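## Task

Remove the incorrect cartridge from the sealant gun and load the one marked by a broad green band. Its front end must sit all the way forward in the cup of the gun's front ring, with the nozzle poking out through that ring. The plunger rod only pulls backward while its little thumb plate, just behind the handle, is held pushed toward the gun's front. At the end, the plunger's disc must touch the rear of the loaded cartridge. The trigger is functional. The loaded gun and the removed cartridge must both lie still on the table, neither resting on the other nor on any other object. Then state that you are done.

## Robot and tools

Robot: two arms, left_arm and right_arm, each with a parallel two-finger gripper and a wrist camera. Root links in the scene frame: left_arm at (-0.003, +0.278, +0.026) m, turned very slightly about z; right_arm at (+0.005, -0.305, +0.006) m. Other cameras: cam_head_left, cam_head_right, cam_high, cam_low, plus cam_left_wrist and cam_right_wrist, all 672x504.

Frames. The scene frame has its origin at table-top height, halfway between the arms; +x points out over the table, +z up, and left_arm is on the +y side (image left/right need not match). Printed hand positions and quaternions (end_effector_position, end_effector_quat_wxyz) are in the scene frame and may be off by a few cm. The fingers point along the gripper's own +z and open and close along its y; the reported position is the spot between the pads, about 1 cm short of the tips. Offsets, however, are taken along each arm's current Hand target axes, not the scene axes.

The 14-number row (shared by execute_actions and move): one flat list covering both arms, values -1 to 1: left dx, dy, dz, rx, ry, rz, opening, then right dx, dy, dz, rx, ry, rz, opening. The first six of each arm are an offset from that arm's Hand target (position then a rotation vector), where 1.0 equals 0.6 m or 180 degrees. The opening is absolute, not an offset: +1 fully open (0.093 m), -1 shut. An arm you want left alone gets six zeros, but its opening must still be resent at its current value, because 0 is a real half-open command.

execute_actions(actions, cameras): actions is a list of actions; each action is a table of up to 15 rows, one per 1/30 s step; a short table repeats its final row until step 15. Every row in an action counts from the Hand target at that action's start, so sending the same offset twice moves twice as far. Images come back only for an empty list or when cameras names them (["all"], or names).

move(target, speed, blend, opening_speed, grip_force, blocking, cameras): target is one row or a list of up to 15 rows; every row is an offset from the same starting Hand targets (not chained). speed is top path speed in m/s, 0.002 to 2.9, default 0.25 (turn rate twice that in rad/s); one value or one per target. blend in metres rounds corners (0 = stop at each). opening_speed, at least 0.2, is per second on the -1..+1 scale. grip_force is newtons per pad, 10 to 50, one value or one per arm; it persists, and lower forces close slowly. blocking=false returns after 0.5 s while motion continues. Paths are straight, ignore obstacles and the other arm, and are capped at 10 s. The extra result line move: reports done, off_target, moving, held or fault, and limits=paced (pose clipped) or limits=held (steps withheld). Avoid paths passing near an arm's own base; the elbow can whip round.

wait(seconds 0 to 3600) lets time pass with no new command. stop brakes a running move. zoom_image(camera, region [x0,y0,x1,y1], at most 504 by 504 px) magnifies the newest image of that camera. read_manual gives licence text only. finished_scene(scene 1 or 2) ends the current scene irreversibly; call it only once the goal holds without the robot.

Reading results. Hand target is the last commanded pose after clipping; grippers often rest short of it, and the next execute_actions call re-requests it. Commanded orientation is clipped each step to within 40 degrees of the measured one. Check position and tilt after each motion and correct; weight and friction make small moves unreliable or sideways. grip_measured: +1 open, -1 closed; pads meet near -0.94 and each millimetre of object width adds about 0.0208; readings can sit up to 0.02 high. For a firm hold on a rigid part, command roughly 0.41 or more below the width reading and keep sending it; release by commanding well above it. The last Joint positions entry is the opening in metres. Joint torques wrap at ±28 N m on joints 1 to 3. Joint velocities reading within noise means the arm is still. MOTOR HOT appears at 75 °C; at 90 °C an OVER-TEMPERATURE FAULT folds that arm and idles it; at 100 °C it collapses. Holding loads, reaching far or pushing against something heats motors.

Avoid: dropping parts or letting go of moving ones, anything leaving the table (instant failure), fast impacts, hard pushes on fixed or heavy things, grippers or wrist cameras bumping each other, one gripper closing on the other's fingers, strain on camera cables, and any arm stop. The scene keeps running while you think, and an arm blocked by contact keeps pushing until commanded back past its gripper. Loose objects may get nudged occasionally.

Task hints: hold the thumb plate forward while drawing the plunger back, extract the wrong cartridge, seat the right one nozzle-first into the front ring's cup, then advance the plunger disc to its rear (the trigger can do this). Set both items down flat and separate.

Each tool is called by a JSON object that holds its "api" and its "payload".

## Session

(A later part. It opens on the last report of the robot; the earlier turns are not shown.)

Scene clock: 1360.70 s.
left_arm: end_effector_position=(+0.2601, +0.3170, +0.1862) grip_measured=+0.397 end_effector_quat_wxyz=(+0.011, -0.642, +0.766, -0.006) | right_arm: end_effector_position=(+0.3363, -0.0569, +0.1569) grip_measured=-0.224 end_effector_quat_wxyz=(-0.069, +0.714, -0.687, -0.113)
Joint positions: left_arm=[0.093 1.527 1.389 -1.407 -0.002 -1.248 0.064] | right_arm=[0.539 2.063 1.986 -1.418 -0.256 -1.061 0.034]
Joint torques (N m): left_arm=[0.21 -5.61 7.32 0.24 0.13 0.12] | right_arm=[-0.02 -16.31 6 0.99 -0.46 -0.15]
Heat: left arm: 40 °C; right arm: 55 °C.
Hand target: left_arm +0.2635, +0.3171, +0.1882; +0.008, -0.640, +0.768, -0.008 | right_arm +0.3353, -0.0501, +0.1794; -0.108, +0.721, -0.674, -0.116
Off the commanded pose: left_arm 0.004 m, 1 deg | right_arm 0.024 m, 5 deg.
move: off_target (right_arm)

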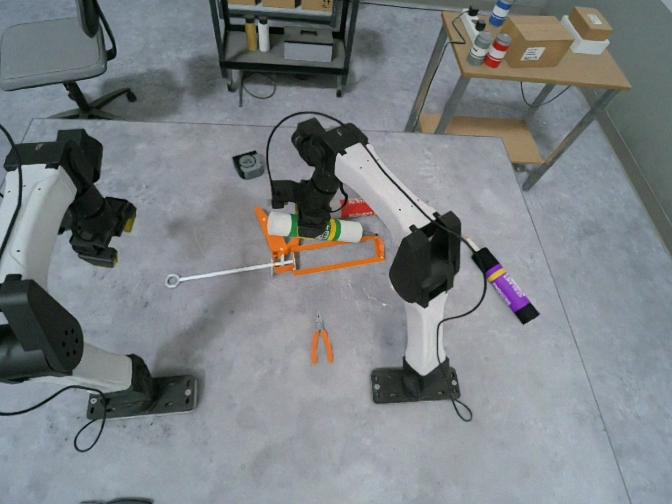

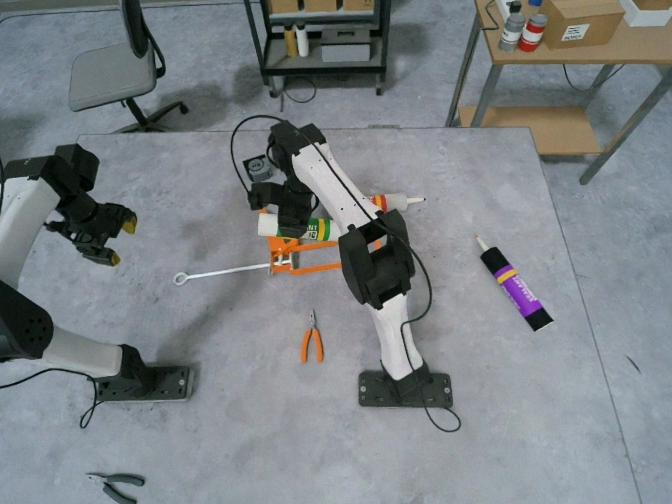

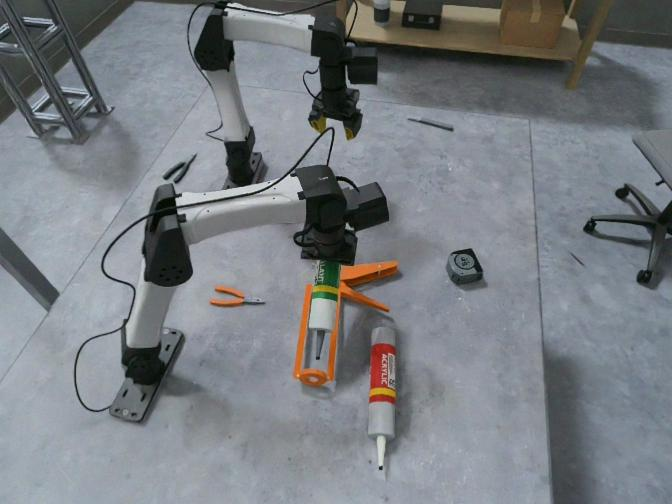

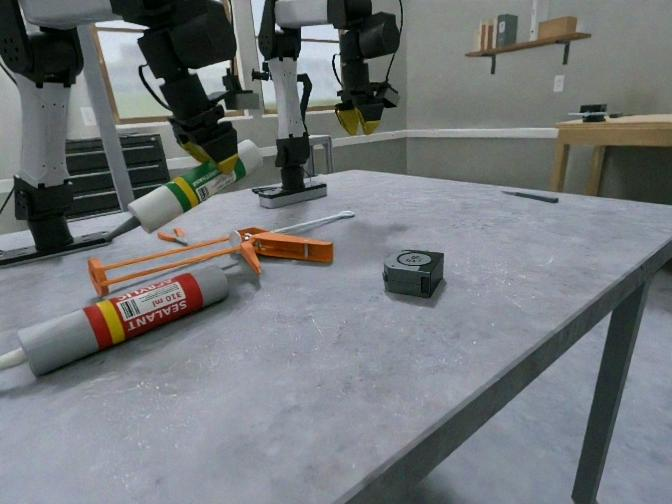

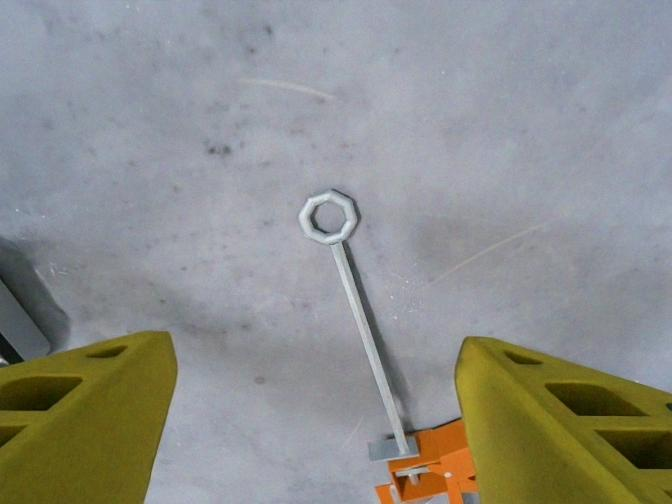

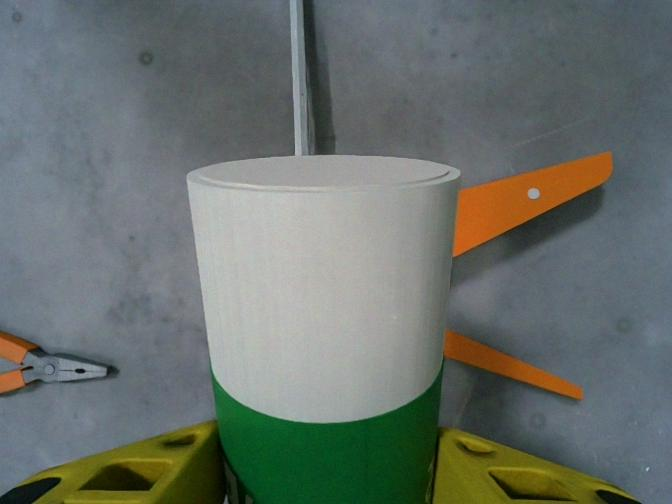

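{"api": "move", "payload": {"target": [0,0,0,0,0,0,0.4, -0.02,0.0285,0.0627,-0.0064,0.0014,-0.0241,-0.65], "speed": 0.1, "cameras": ["all"]}}

{"api": "zoom_image", "payload": {"camera": "cam_low", "region": [40, 120, 300, 320]}}

{"api": "zoom_image", "payload": {"camera": "cam_high", "region": [250, 240, 390, 400]}}

Scene clock: 1395.90 s.
left_arm: end_effector_position=(+0.2601, +0.3170, +0.1862) grip_measured=+0.397 end_effector_quat_wxyz=(+0.011, -0.642, +0.766, -0.006) | right_arm: end_effector_position=(+0.3148, -0.0336, +0.1255) grip_measured=-0.224 end_effector_quat_wxyz=(-0.065, +0.743, -0.656, -0.116)
Joint positions: left_arm=[0.093 1.527 1.389 -1.407 -0.002 -1.248 0.064] | right_arm=[0.615 2.04 1.826 -1.281 -0.257 -1.07 0.034]
Joint torques (N m): left_arm=[0.23 -5.6 7.34 0.22 0.14 0.11] | right_arm=[-0.34 -16.4 6.11 0.95 -0.45 -0.15]
Heat: left arm: 41 °C; right arm: 59 °C.
Hand target: left_arm +0.2635, +0.3171, +0.1882; +0.008, -0.640, +0.768, -0.008 | right_arm +0.3167, -0.0280, +0.1475; -0.104, +0.747, -0.646, -0.117
Off the commanded pose: left_arm 0.004 m, 1 deg | right_arm 0.023 m, 5 deg.
move: off_target (right_arm)

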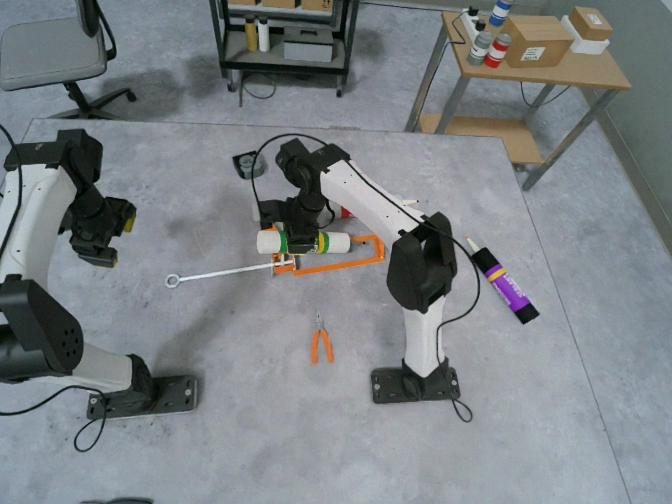

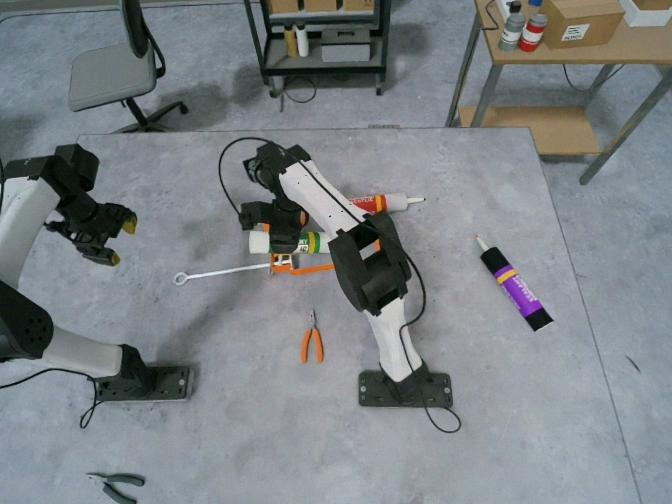

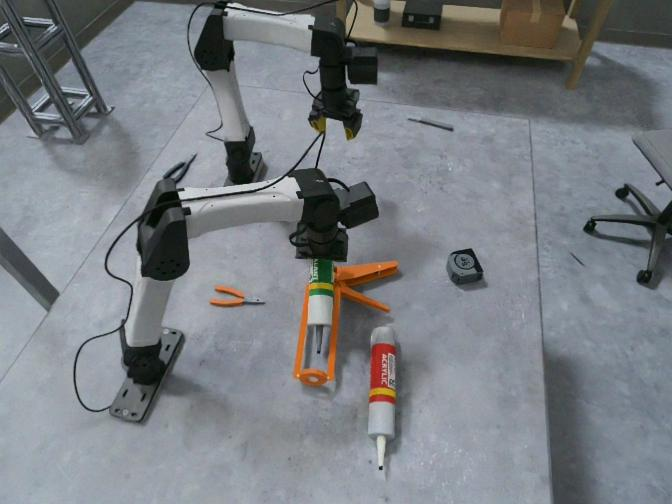

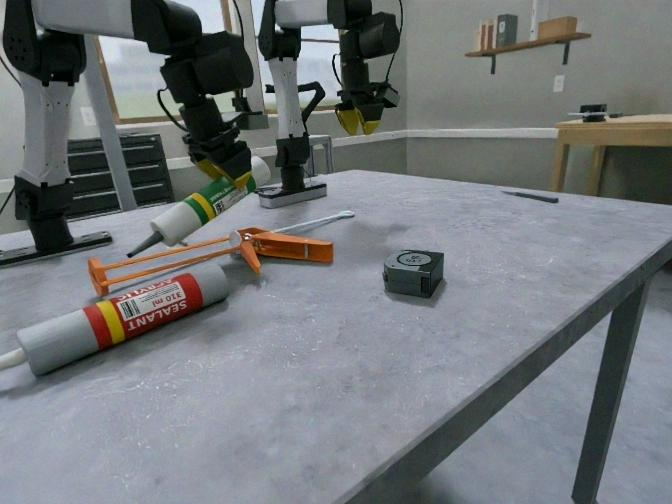

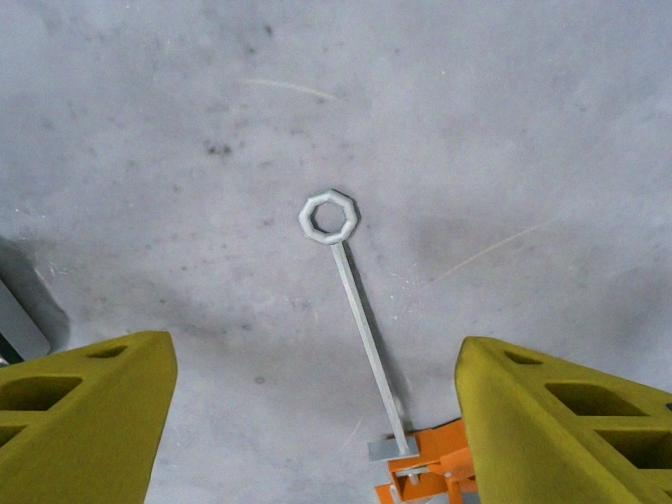

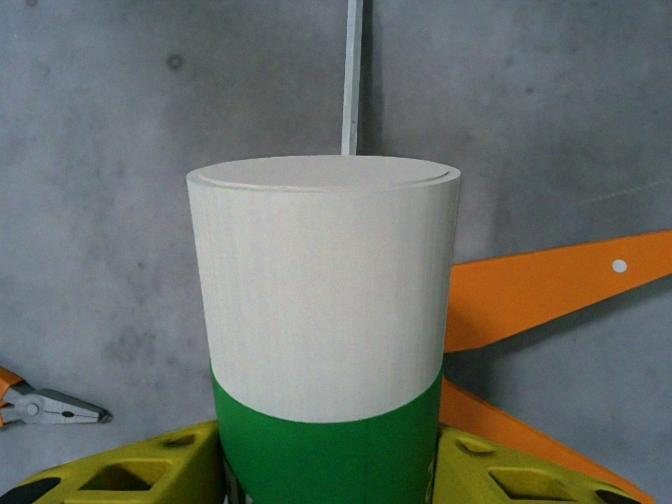

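Scaled by 1.938 from the camera's image (finer frame: 960x720).

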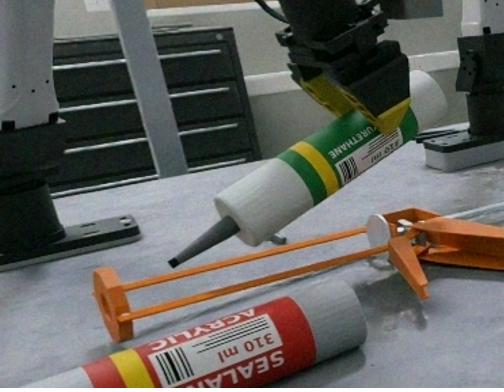

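Scaled by 3.150 from the camera's image (finer frame: 960x720).

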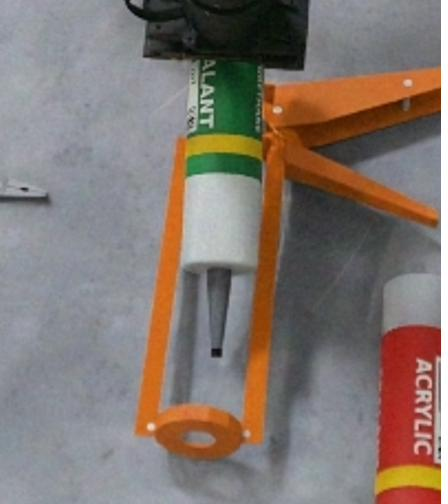

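{"api": "move", "payload": {"target": [0,0,0,0,0,0,0.4, 0.046,0.006,0.008,0.0021,0,0.0063,-0.65], "speed": 0.06, "cameras": ["cam_low","cam_high","cam_right_wrist"]}}

{"api": "zoom_image", "payload": {"camera": "cam_low", "region": [60, 180, 220, 320]}}

{"api": "zoom_image", "payload": {"camera": "cam_high", "region": [270, 280, 370, 400]}}

Scene clock: 1426.33 s.
left_arm: end_effector_position=(+0.2601, +0.3170, +0.1862) grip_measured=+0.397 end_effector_quat_wxyz=(+0.011, -0.642, +0.766, -0.006) | right_arm: end_effector_position=(+0.3139, -0.0583, +0.1138) grip_measured=-0.224 end_effector_quat_wxyz=(-0.067, +0.737, -0.663, -0.114)
Joint positions: left_arm=[0.093 1.527 1.389 -1.407 -0.002 -1.248 0.064] | right_arm=[0.565 1.979 1.691 -1.214 -0.257 -1.103 0.034]
Joint torques (N m): left_arm=[0.25 -5.59 7.35 0.24 0.12 0.11] | right_arm=[-0.75 -15.51 6.15 0.93 -0.52 -0.16]
Heat: left arm: 42 °C; right arm: 59 °C.
Hand target: left_arm +0.2635, +0.3171, +0.1882; +0.008, -0.640, +0.768, -0.008 | right_arm +0.3168, -0.0531, +0.1344; -0.105, +0.741, -0.653, -0.116
Off the commanded pose: left_arm 0.004 m, 1 deg | right_arm 0.021 m, 5 deg.
move: off_target (right_arm)
Images, in order (width x height): cam_high 672x504, cam_low 672x504, cam_right_wrist 672x504.

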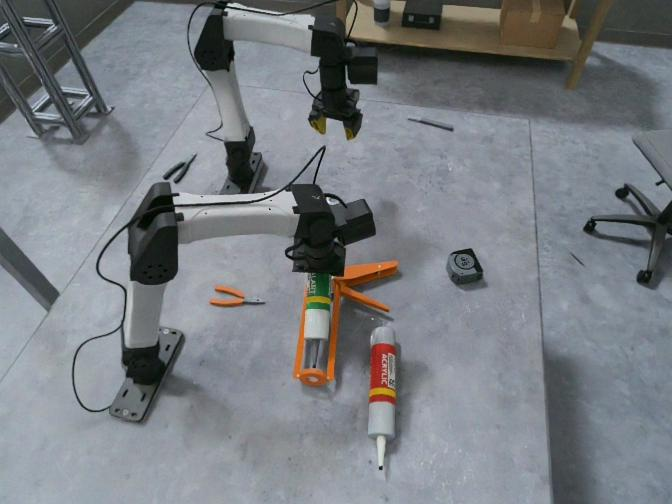

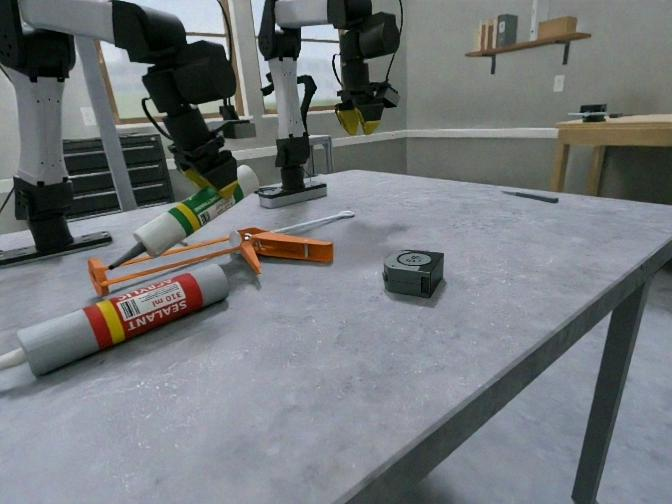

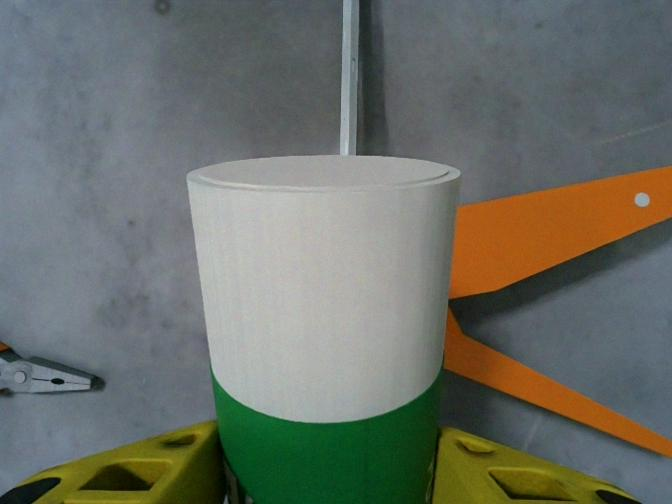

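Scaled by 3.150 from the camera's image (finer frame: 960x720).

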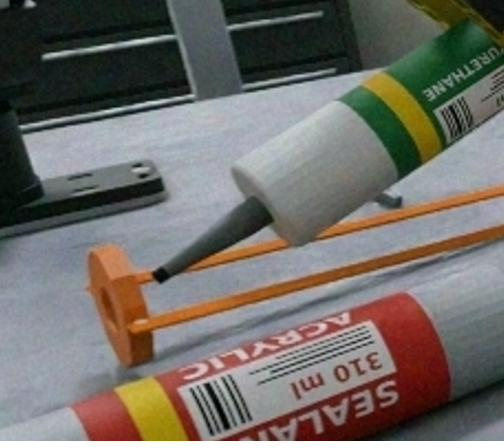

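Scaled by 4.200 from the camera's image (finer frame: 960x720).

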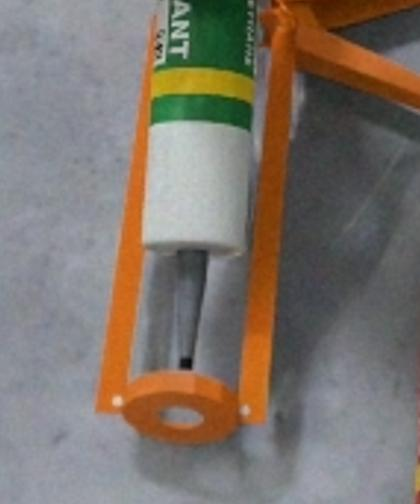

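{"api": "move", "payload": {"target": [0,0,0,0,0,0,0.4, 0.0753,0.0023,0,0,0,0,-0.65], "speed": 0.05, "cameras": ["cam_low","cam_high","cam_right_wrist"]}}

{"api": "zoom_image", "payload": {"camera": "cam_low", "region": [60, 180, 220, 320]}}

{"api": "zoom_image", "payload": {"camera": "cam_high", "region": [270, 280, 370, 400]}}

Scene clock: 1447.43 s.
left_arm: end_effector_position=(+0.2601, +0.3170, +0.1862) grip_measured=+0.397 end_effector_quat_wxyz=(+0.011, -0.642, +0.766, -0.006) | right_arm: end_effector_position=(+0.3174, -0.1010, +0.1018) grip_measured=-0.224 end_effector_quat_wxyz=(-0.068, +0.737, -0.662, -0.116)
Joint positions: left_arm=[0.093 1.527 1.389 -1.407 -0.002 -1.248 0.064] | right_arm=[0.458 1.919 1.56 -1.17 -0.268 -1.213 0.034]
Joint torques (N m): left_arm=[0.25 -5.64 7.32 0.25 0.14 0.11] | right_arm=[-0.8 -14.76 6.09 0.88 -0.51 -0.17]
Heat: left arm: 42 °C; right arm: 59 °C.
Hand target: left_arm +0.2635, +0.3171, +0.1882; +0.008, -0.640, +0.768, -0.008 | right_arm +0.3209, -0.0959, +0.1205; -0.105, +0.741, -0.653, -0.116
Off the commanded pose: left_arm 0.004 m, 1 deg | right_arm 0.020 m, 4 deg.
move: off_target (right_arm)
Images, in order (width x height): cam_high 672x504, cam_low 672x504, cam_right_wrist 672x504.

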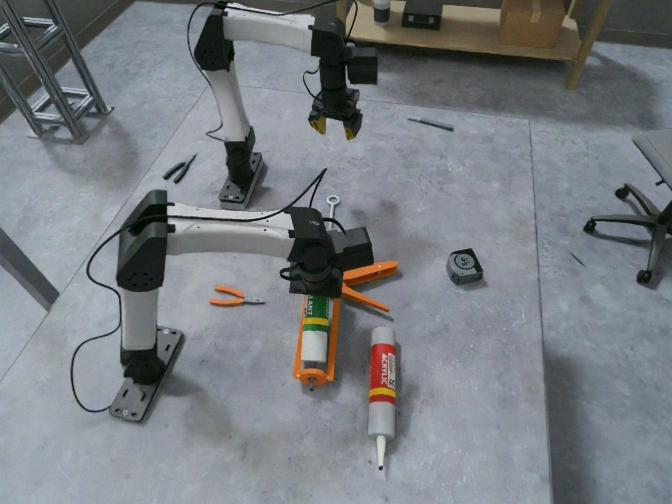

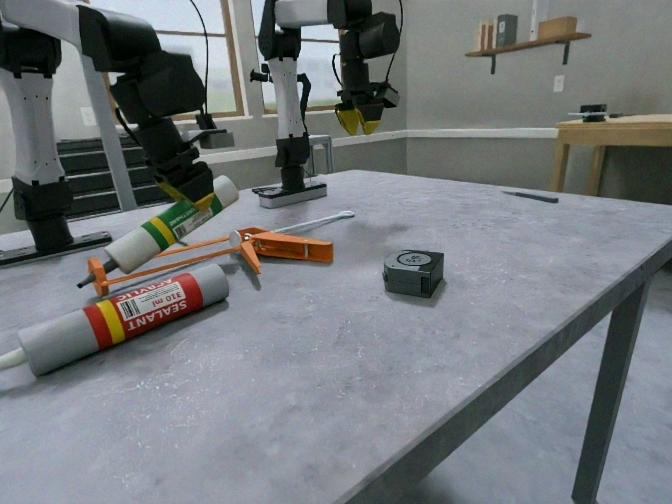

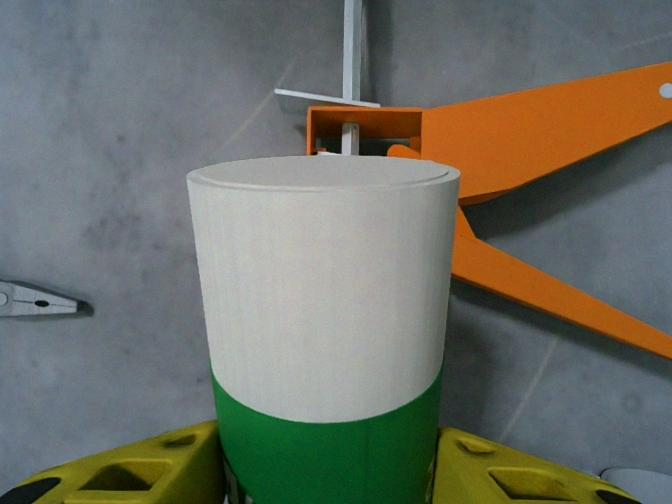

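Scaled by 3.150 from the camera's image (finer frame: 960x720).

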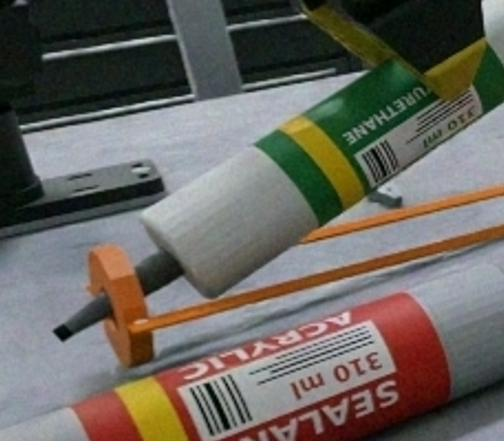

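Scaled by 4.200 from the camera's image (finer frame: 960x720).

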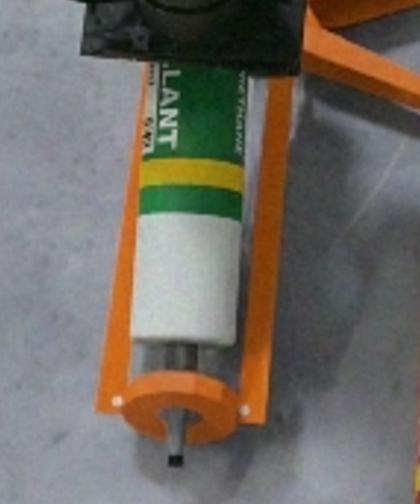

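{"api": "move", "payload": {"target": [0,0,0,0,0,0,0.4, 0.0315,0.001,0.0035,0,0,0,-0.65], "speed": 0.04, "cameras": ["cam_low","cam_high"]}}

{"api": "zoom_image", "payload": {"camera": "cam_low", "region": [60, 180, 220, 320]}}

{"api": "zoom_image", "payload": {"camera": "cam_high", "region": [270, 280, 370, 400]}}

Scene clock: 1461.23 s.
left_arm: end_effector_position=(+0.2601, +0.3170, +0.1862) grip_measured=+0.397 end_effector_quat_wxyz=(+0.011, -0.642, +0.766, -0.006) | right_arm: end_effector_position=(+0.3182, -0.1164, +0.0955) grip_measured=-0.224 end_effector_quat_wxyz=(-0.071, +0.737, -0.661, -0.120)
Joint positions: left_arm=[0.093 1.527 1.389 -1.407 -0.002 -1.248 0.064] | right_arm=[0.415 1.901 1.51 -1.147 -0.278 -1.259 0.034]
Joint torques (N m): left_arm=[0.21 -5.6 7.32 0.23 0.13 0.1] | right_arm=[-1.13 -14.31 5.93 0.8 -0.51 -0.21]
Heat: left arm: 42 °C; right arm: 60 °C.
Hand target: left_arm +0.2635, +0.3171, +0.1882; +0.008, -0.640, +0.768, -0.008 | right_arm +0.3225, -0.1132, +0.1126; -0.105, +0.741, -0.654, -0.116
Off the commanded pose: left_arm 0.004 m, 1 deg | right_arm 0.018 m, 4 deg.
move: off_target (right_arm)
Images, in order (width x height): cam_high 672x504, cam_low 672x504.

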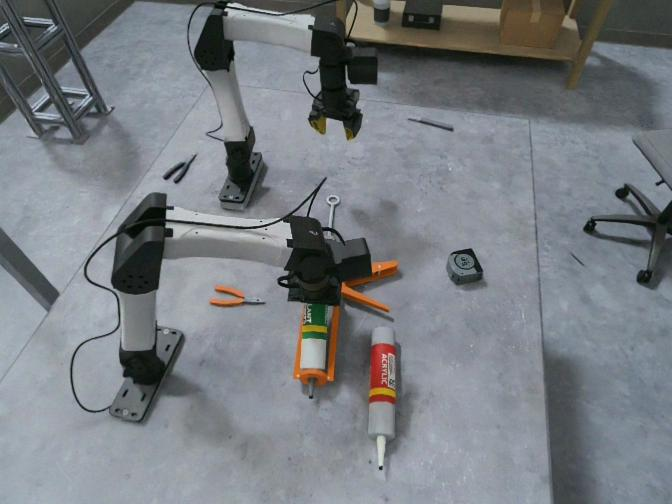

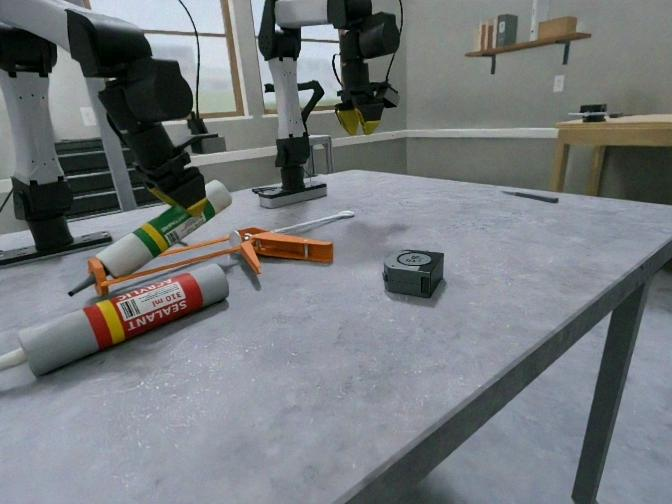

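Scaled by 3.150 from the camera's image (finer frame: 960x720).

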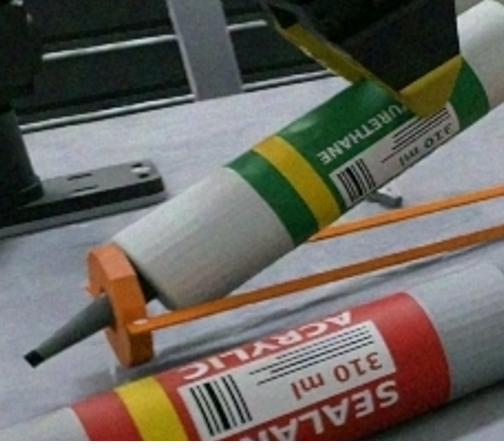

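Scaled by 4.200 from the camera's image (finer frame: 960x720).

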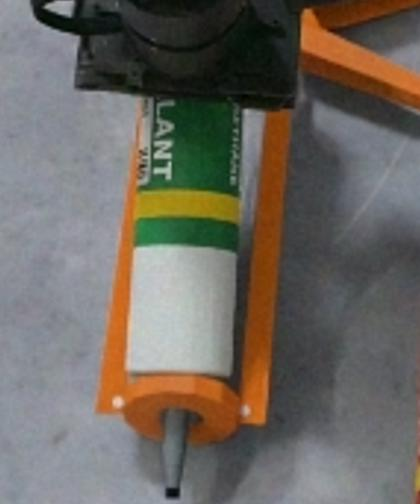

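{"api": "move", "payload": {"target": [0,0,0,0,0,0,0.4, 0.0053,0,0.043,0,0.05,0,-0.65], "speed": 0.04, "cameras": ["cam_low","cam_high","cam_right_wrist"]}}

{"api": "zoom_image", "payload": {"camera": "cam_low", "region": [60, 160, 280, 320]}}

{"api": "zoom_image", "payload": {"camera": "cam_high", "region": [270, 280, 370, 400]}}

Scene clock: 1479.70 s.
left_arm: end_effector_position=(+0.2601, +0.3170, +0.1862) grip_measured=+0.397 end_effector_quat_wxyz=(+0.011, -0.642, +0.766, -0.006) | right_arm: end_effector_position=(+0.3180, -0.1107, +0.0848) grip_measured=-0.223 end_effector_quat_wxyz=(-0.044, +0.748, -0.659, -0.066)
Joint positions: left_arm=[0.093 1.527 1.389 -1.407 -0.002 -1.248 0.064] | right_arm=[0.484 1.92 1.51 -1.126 -0.155 -1.209 0.034]
Joint torques (N m): left_arm=[0.25 -5.64 7.34 0.24 0.14 0.09] | right_arm=[-0.06 -10.54 5.97 0.84 -0.06 0.05]
Heat: left arm: 43 °C; right arm: 60 °C.
Hand target: left_arm +0.2635, +0.3171, +0.1882; +0.008, -0.640, +0.768, -0.008 | right_arm +0.3220, -0.1082, +0.0871; -0.054, +0.747, -0.660, -0.057
Off the commanded pose: left_arm 0.004 m, 1 deg | right_arm 0.005 m, 2 deg.
move: done
Images, in order (width x height): cam_high 672x504, cam_low 672x504, cam_right_wrist 672x504.

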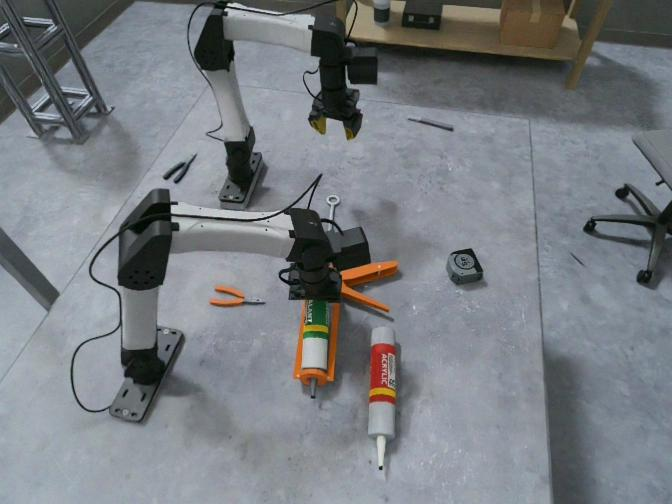

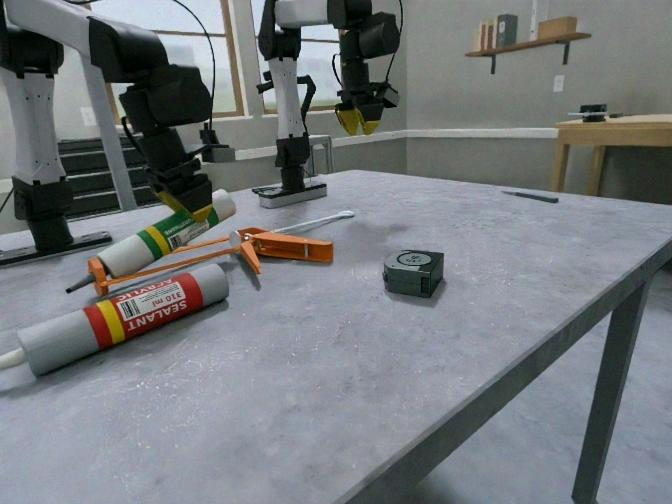

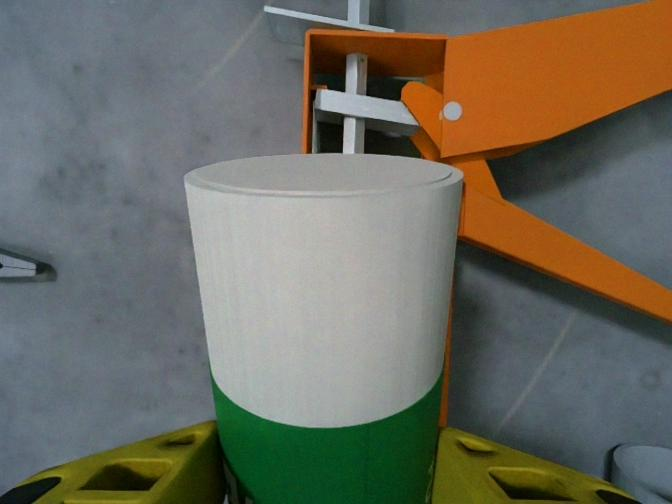

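Scaled by 2.291 from the camera's image (finer frame: 960x720).

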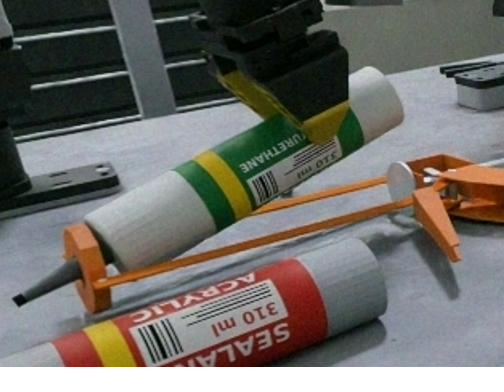

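Scaled by 4.200 from the camera's image (finer frame: 960x720).

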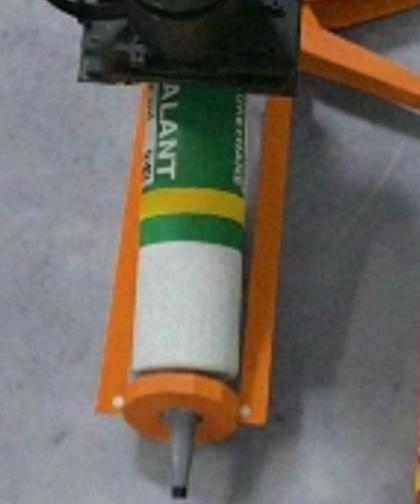

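{"api": "move", "payload": {"target": [0,0,0,0,0,0,0.4, 0.0053,0,0.0233,0,0.028,0,-0.65], "speed": 0.04, "cameras": ["cam_low","cam_high","cam_right_wrist"]}}

{"api": "zoom_image", "payload": {"camera": "cam_low", "region": [60, 160, 280, 320]}}

Scene clock: 1487.33 s.
left_arm: end_effector_position=(+0.2601, +0.3170, +0.1862) grip_measured=+0.397 end_effector_quat_wxyz=(+0.011, -0.642, +0.766, -0.006) | right_arm: end_effector_position=(+0.3183, -0.1106, +0.0707) grip_measured=-0.223 end_effector_quat_wxyz=(-0.017, +0.750, -0.660, -0.035)
Joint positions: left_arm=[0.093 1.527 1.389 -1.407 -0.002 -1.248 0.064] | right_arm=[0.519 1.956 1.51 -1.115 -0.078 -1.178 0.034]
Joint torques (N m): left_arm=[0.21 -5.63 7.35 0.24 0.14 0.11] | right_arm=[0.01 -10.92 5.87 0.75 0.01 0.09]
Heat: left arm: 43 °C; right arm: 57 °C.
Hand target: left_arm +0.2635, +0.3171, +0.1882; +0.008, -0.640, +0.768, -0.008 | right_arm +0.3221, -0.1091, +0.0728; -0.025, +0.749, -0.661, -0.024
Off the commanded pose: left_arm 0.004 m, 1 deg | right_arm 0.005 m, 2 deg.
move: done
Images, in order (width x height): cam_high 672x504, cam_low 672x504, cam_right_wrist 672x504.

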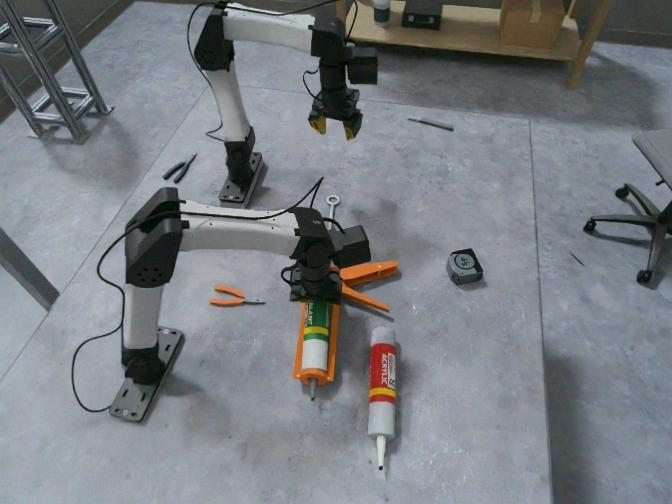

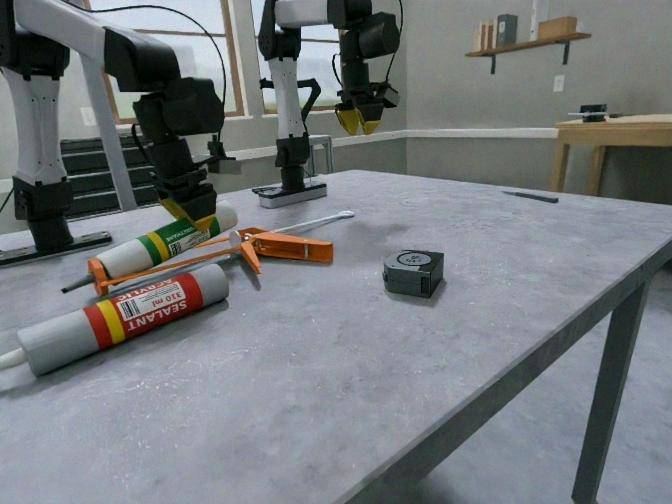

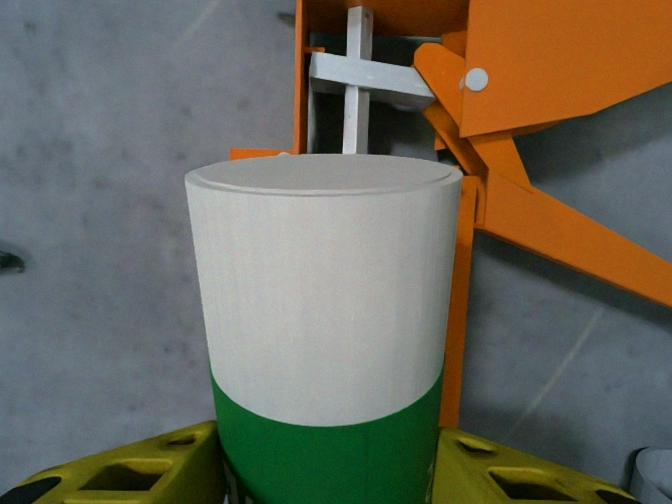

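Scaled by 2.291 from the camera's image (finer frame: 960x720).

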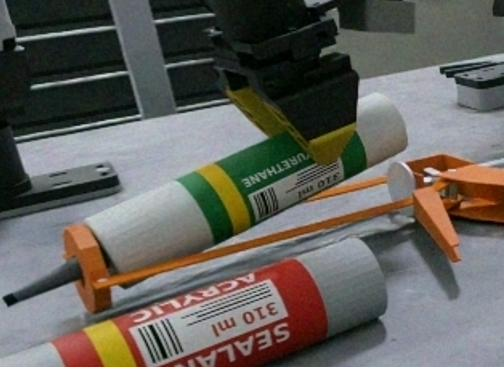

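{"api": "move", "payload": {"target": [0,0,0,0,0,0,0.4, 0.022,0,0.003,0,0,0,-0.65], "speed": 0.04, "cameras": ["cam_low","cam_high","cam_right_wrist"]}}

{"api": "zoom_image", "payload": {"camera": "cam_low", "region": [60, 160, 280, 320]}}

{"api": "zoom_image", "payload": {"camera": "cam_high", "region": [270, 280, 370, 400]}}

Scene clock: 1493.30 s.
left_arm: end_effector_position=(+0.2601, +0.3170, +0.1862) grip_measured=+0.397 end_effector_quat_wxyz=(+0.011, -0.642, +0.766, -0.006) | right_arm: end_effector_position=(+0.3194, -0.1200, +0.0626) grip_measured=-0.223 end_effector_quat_wxyz=(-0.013, +0.747, -0.664, -0.034)
Joint positions: left_arm=[0.093 1.527 1.389 -1.407 -0.002 -1.248 0.064] | right_arm=[0.498 1.956 1.477 -1.091 -0.073 -1.191 0.034]
Joint torques (N m): left_arm=[0.25 -5.65 7.35 0.24 0.14 0.11] | right_arm=[-0.99 -12.21 5.76 0.61 -0.02 -0.15]
Heat: left arm: 43 °C; right arm: 55 °C.
Hand target: left_arm +0.2635, +0.3171, +0.1882; +0.008, -0.640, +0.768, -0.008 | right_arm +0.3237, -0.1221, +0.0700; -0.025, +0.749, -0.661, -0.024
Off the commanded pose: left_arm 0.004 m, 1 deg | right_arm 0.009 m, 2 deg.
move: done
Images, in order (width x height): cam_high 672x504, cam_low 672x504, cam_right_wrist 672x504.

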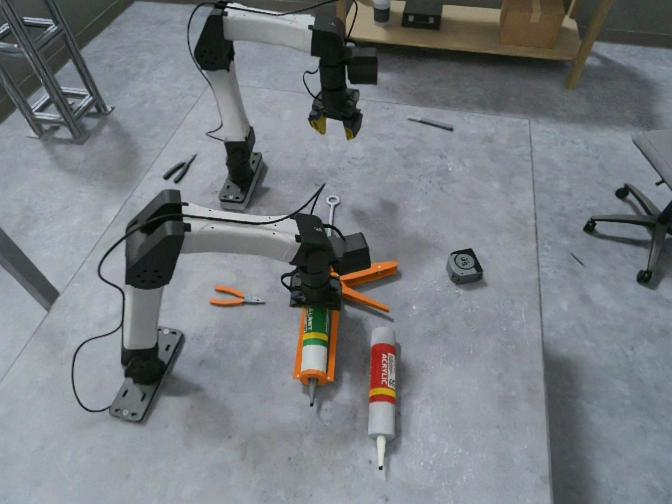

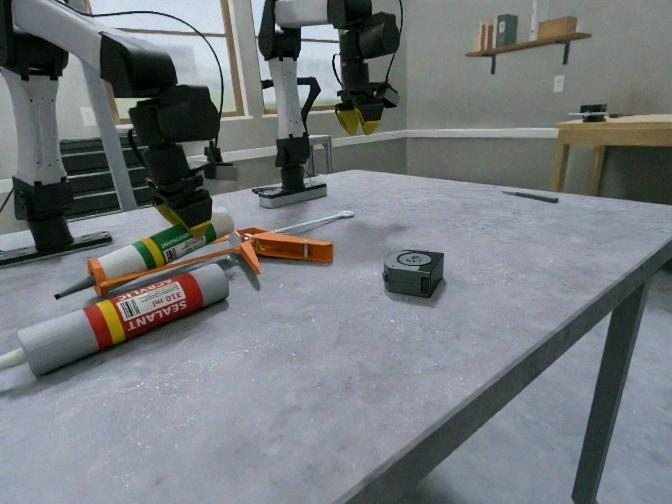

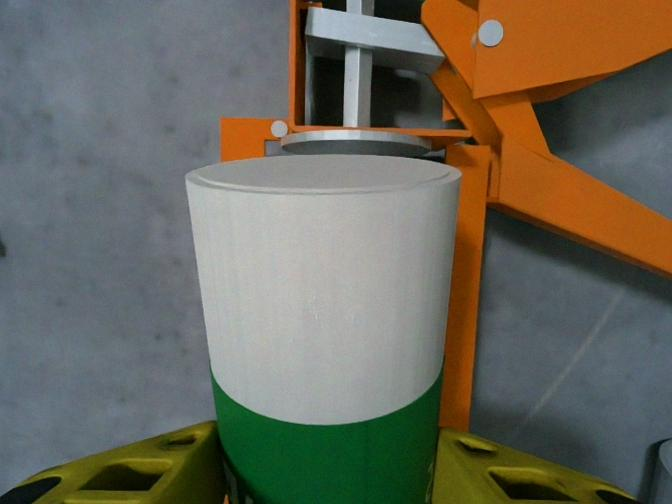

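Scaled by 2.291 from the camera's image (finer frame: 960x720).

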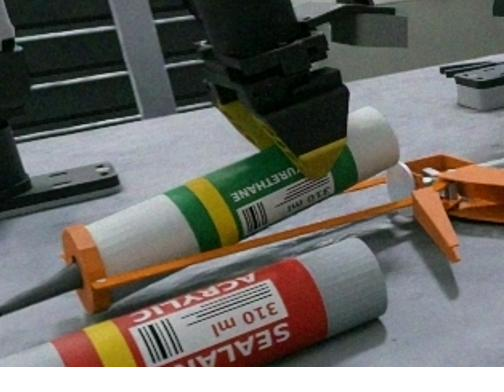

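Scaled by 4.200 from the camera's image (finer frame: 960x720).

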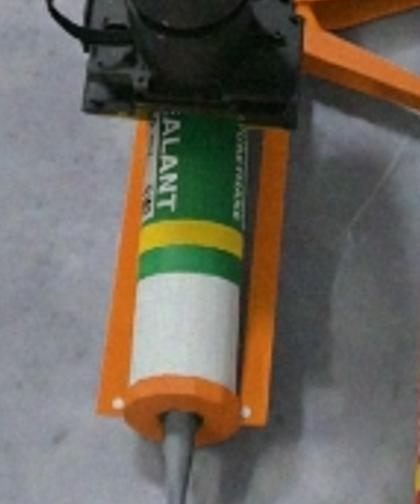

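{"api": "move", "payload": {"target": [0,0,0,0,0,0,0.4, 0.006,0,0.028,0,0.025,0,-0.65], "speed": 0.04, "cameras": ["cam_low","cam_high","cam_right_wrist"]}}

{"api": "zoom_image", "payload": {"camera": "cam_low", "region": [60, 160, 280, 320]}}

Scene clock: 1500.20 s.
left_arm: end_effector_position=(+0.2601, +0.3170, +0.1862) grip_measured=+0.397 end_effector_quat_wxyz=(+0.011, -0.642, +0.766, -0.006) | right_arm: end_effector_position=(+0.3211, -0.1226, +0.0518) grip_measured=-0.223 end_effector_quat_wxyz=(+0.002, +0.752, -0.659, -0.008)
Joint positions: left_arm=[0.093 1.527 1.389 -1.407 -0.002 -1.248 0.064] | right_arm=[0.516 1.977 1.464 -1.068 -0.014 -1.186 0.034]
Joint torques (N m): left_arm=[0.25 -5.6 7.36 0.24 0.13 0.11] | right_arm=[-0.18 -10.63 5.7 0.58 0.11 0.08]
Heat: left arm: 43 °C; right arm: 54 °C.
Hand target: left_arm +0.2635, +0.3171, +0.1882; +0.008, -0.640, +0.768, -0.008 | right_arm +0.3241, -0.1245, +0.0531; +0.001, +0.750, -0.662, +0.005
Off the commanded pose: left_arm 0.004 m, 1 deg | right_arm 0.004 m, 2 deg.
move: done
Images, in order (width x height): cam_high 672x504, cam_low 672x504, cam_right_wrist 672x504.

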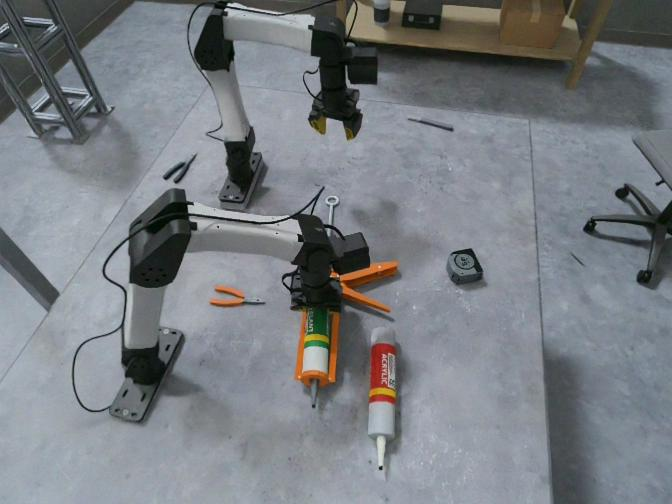

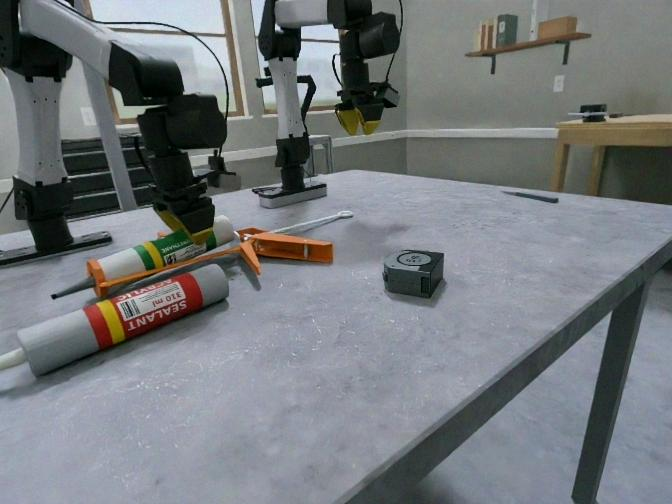

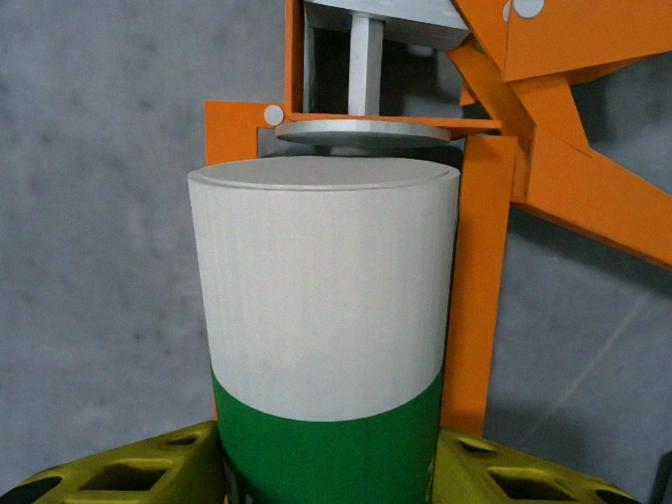

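Scaled by 2.291 from the camera's image (finer frame: 960x720).

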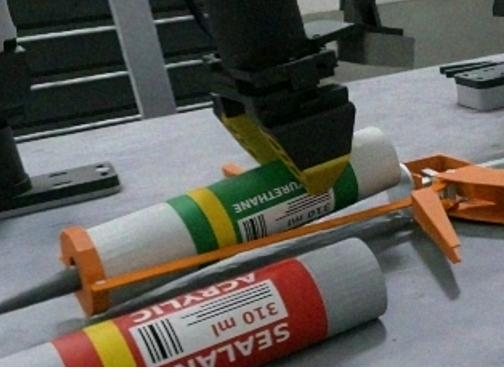

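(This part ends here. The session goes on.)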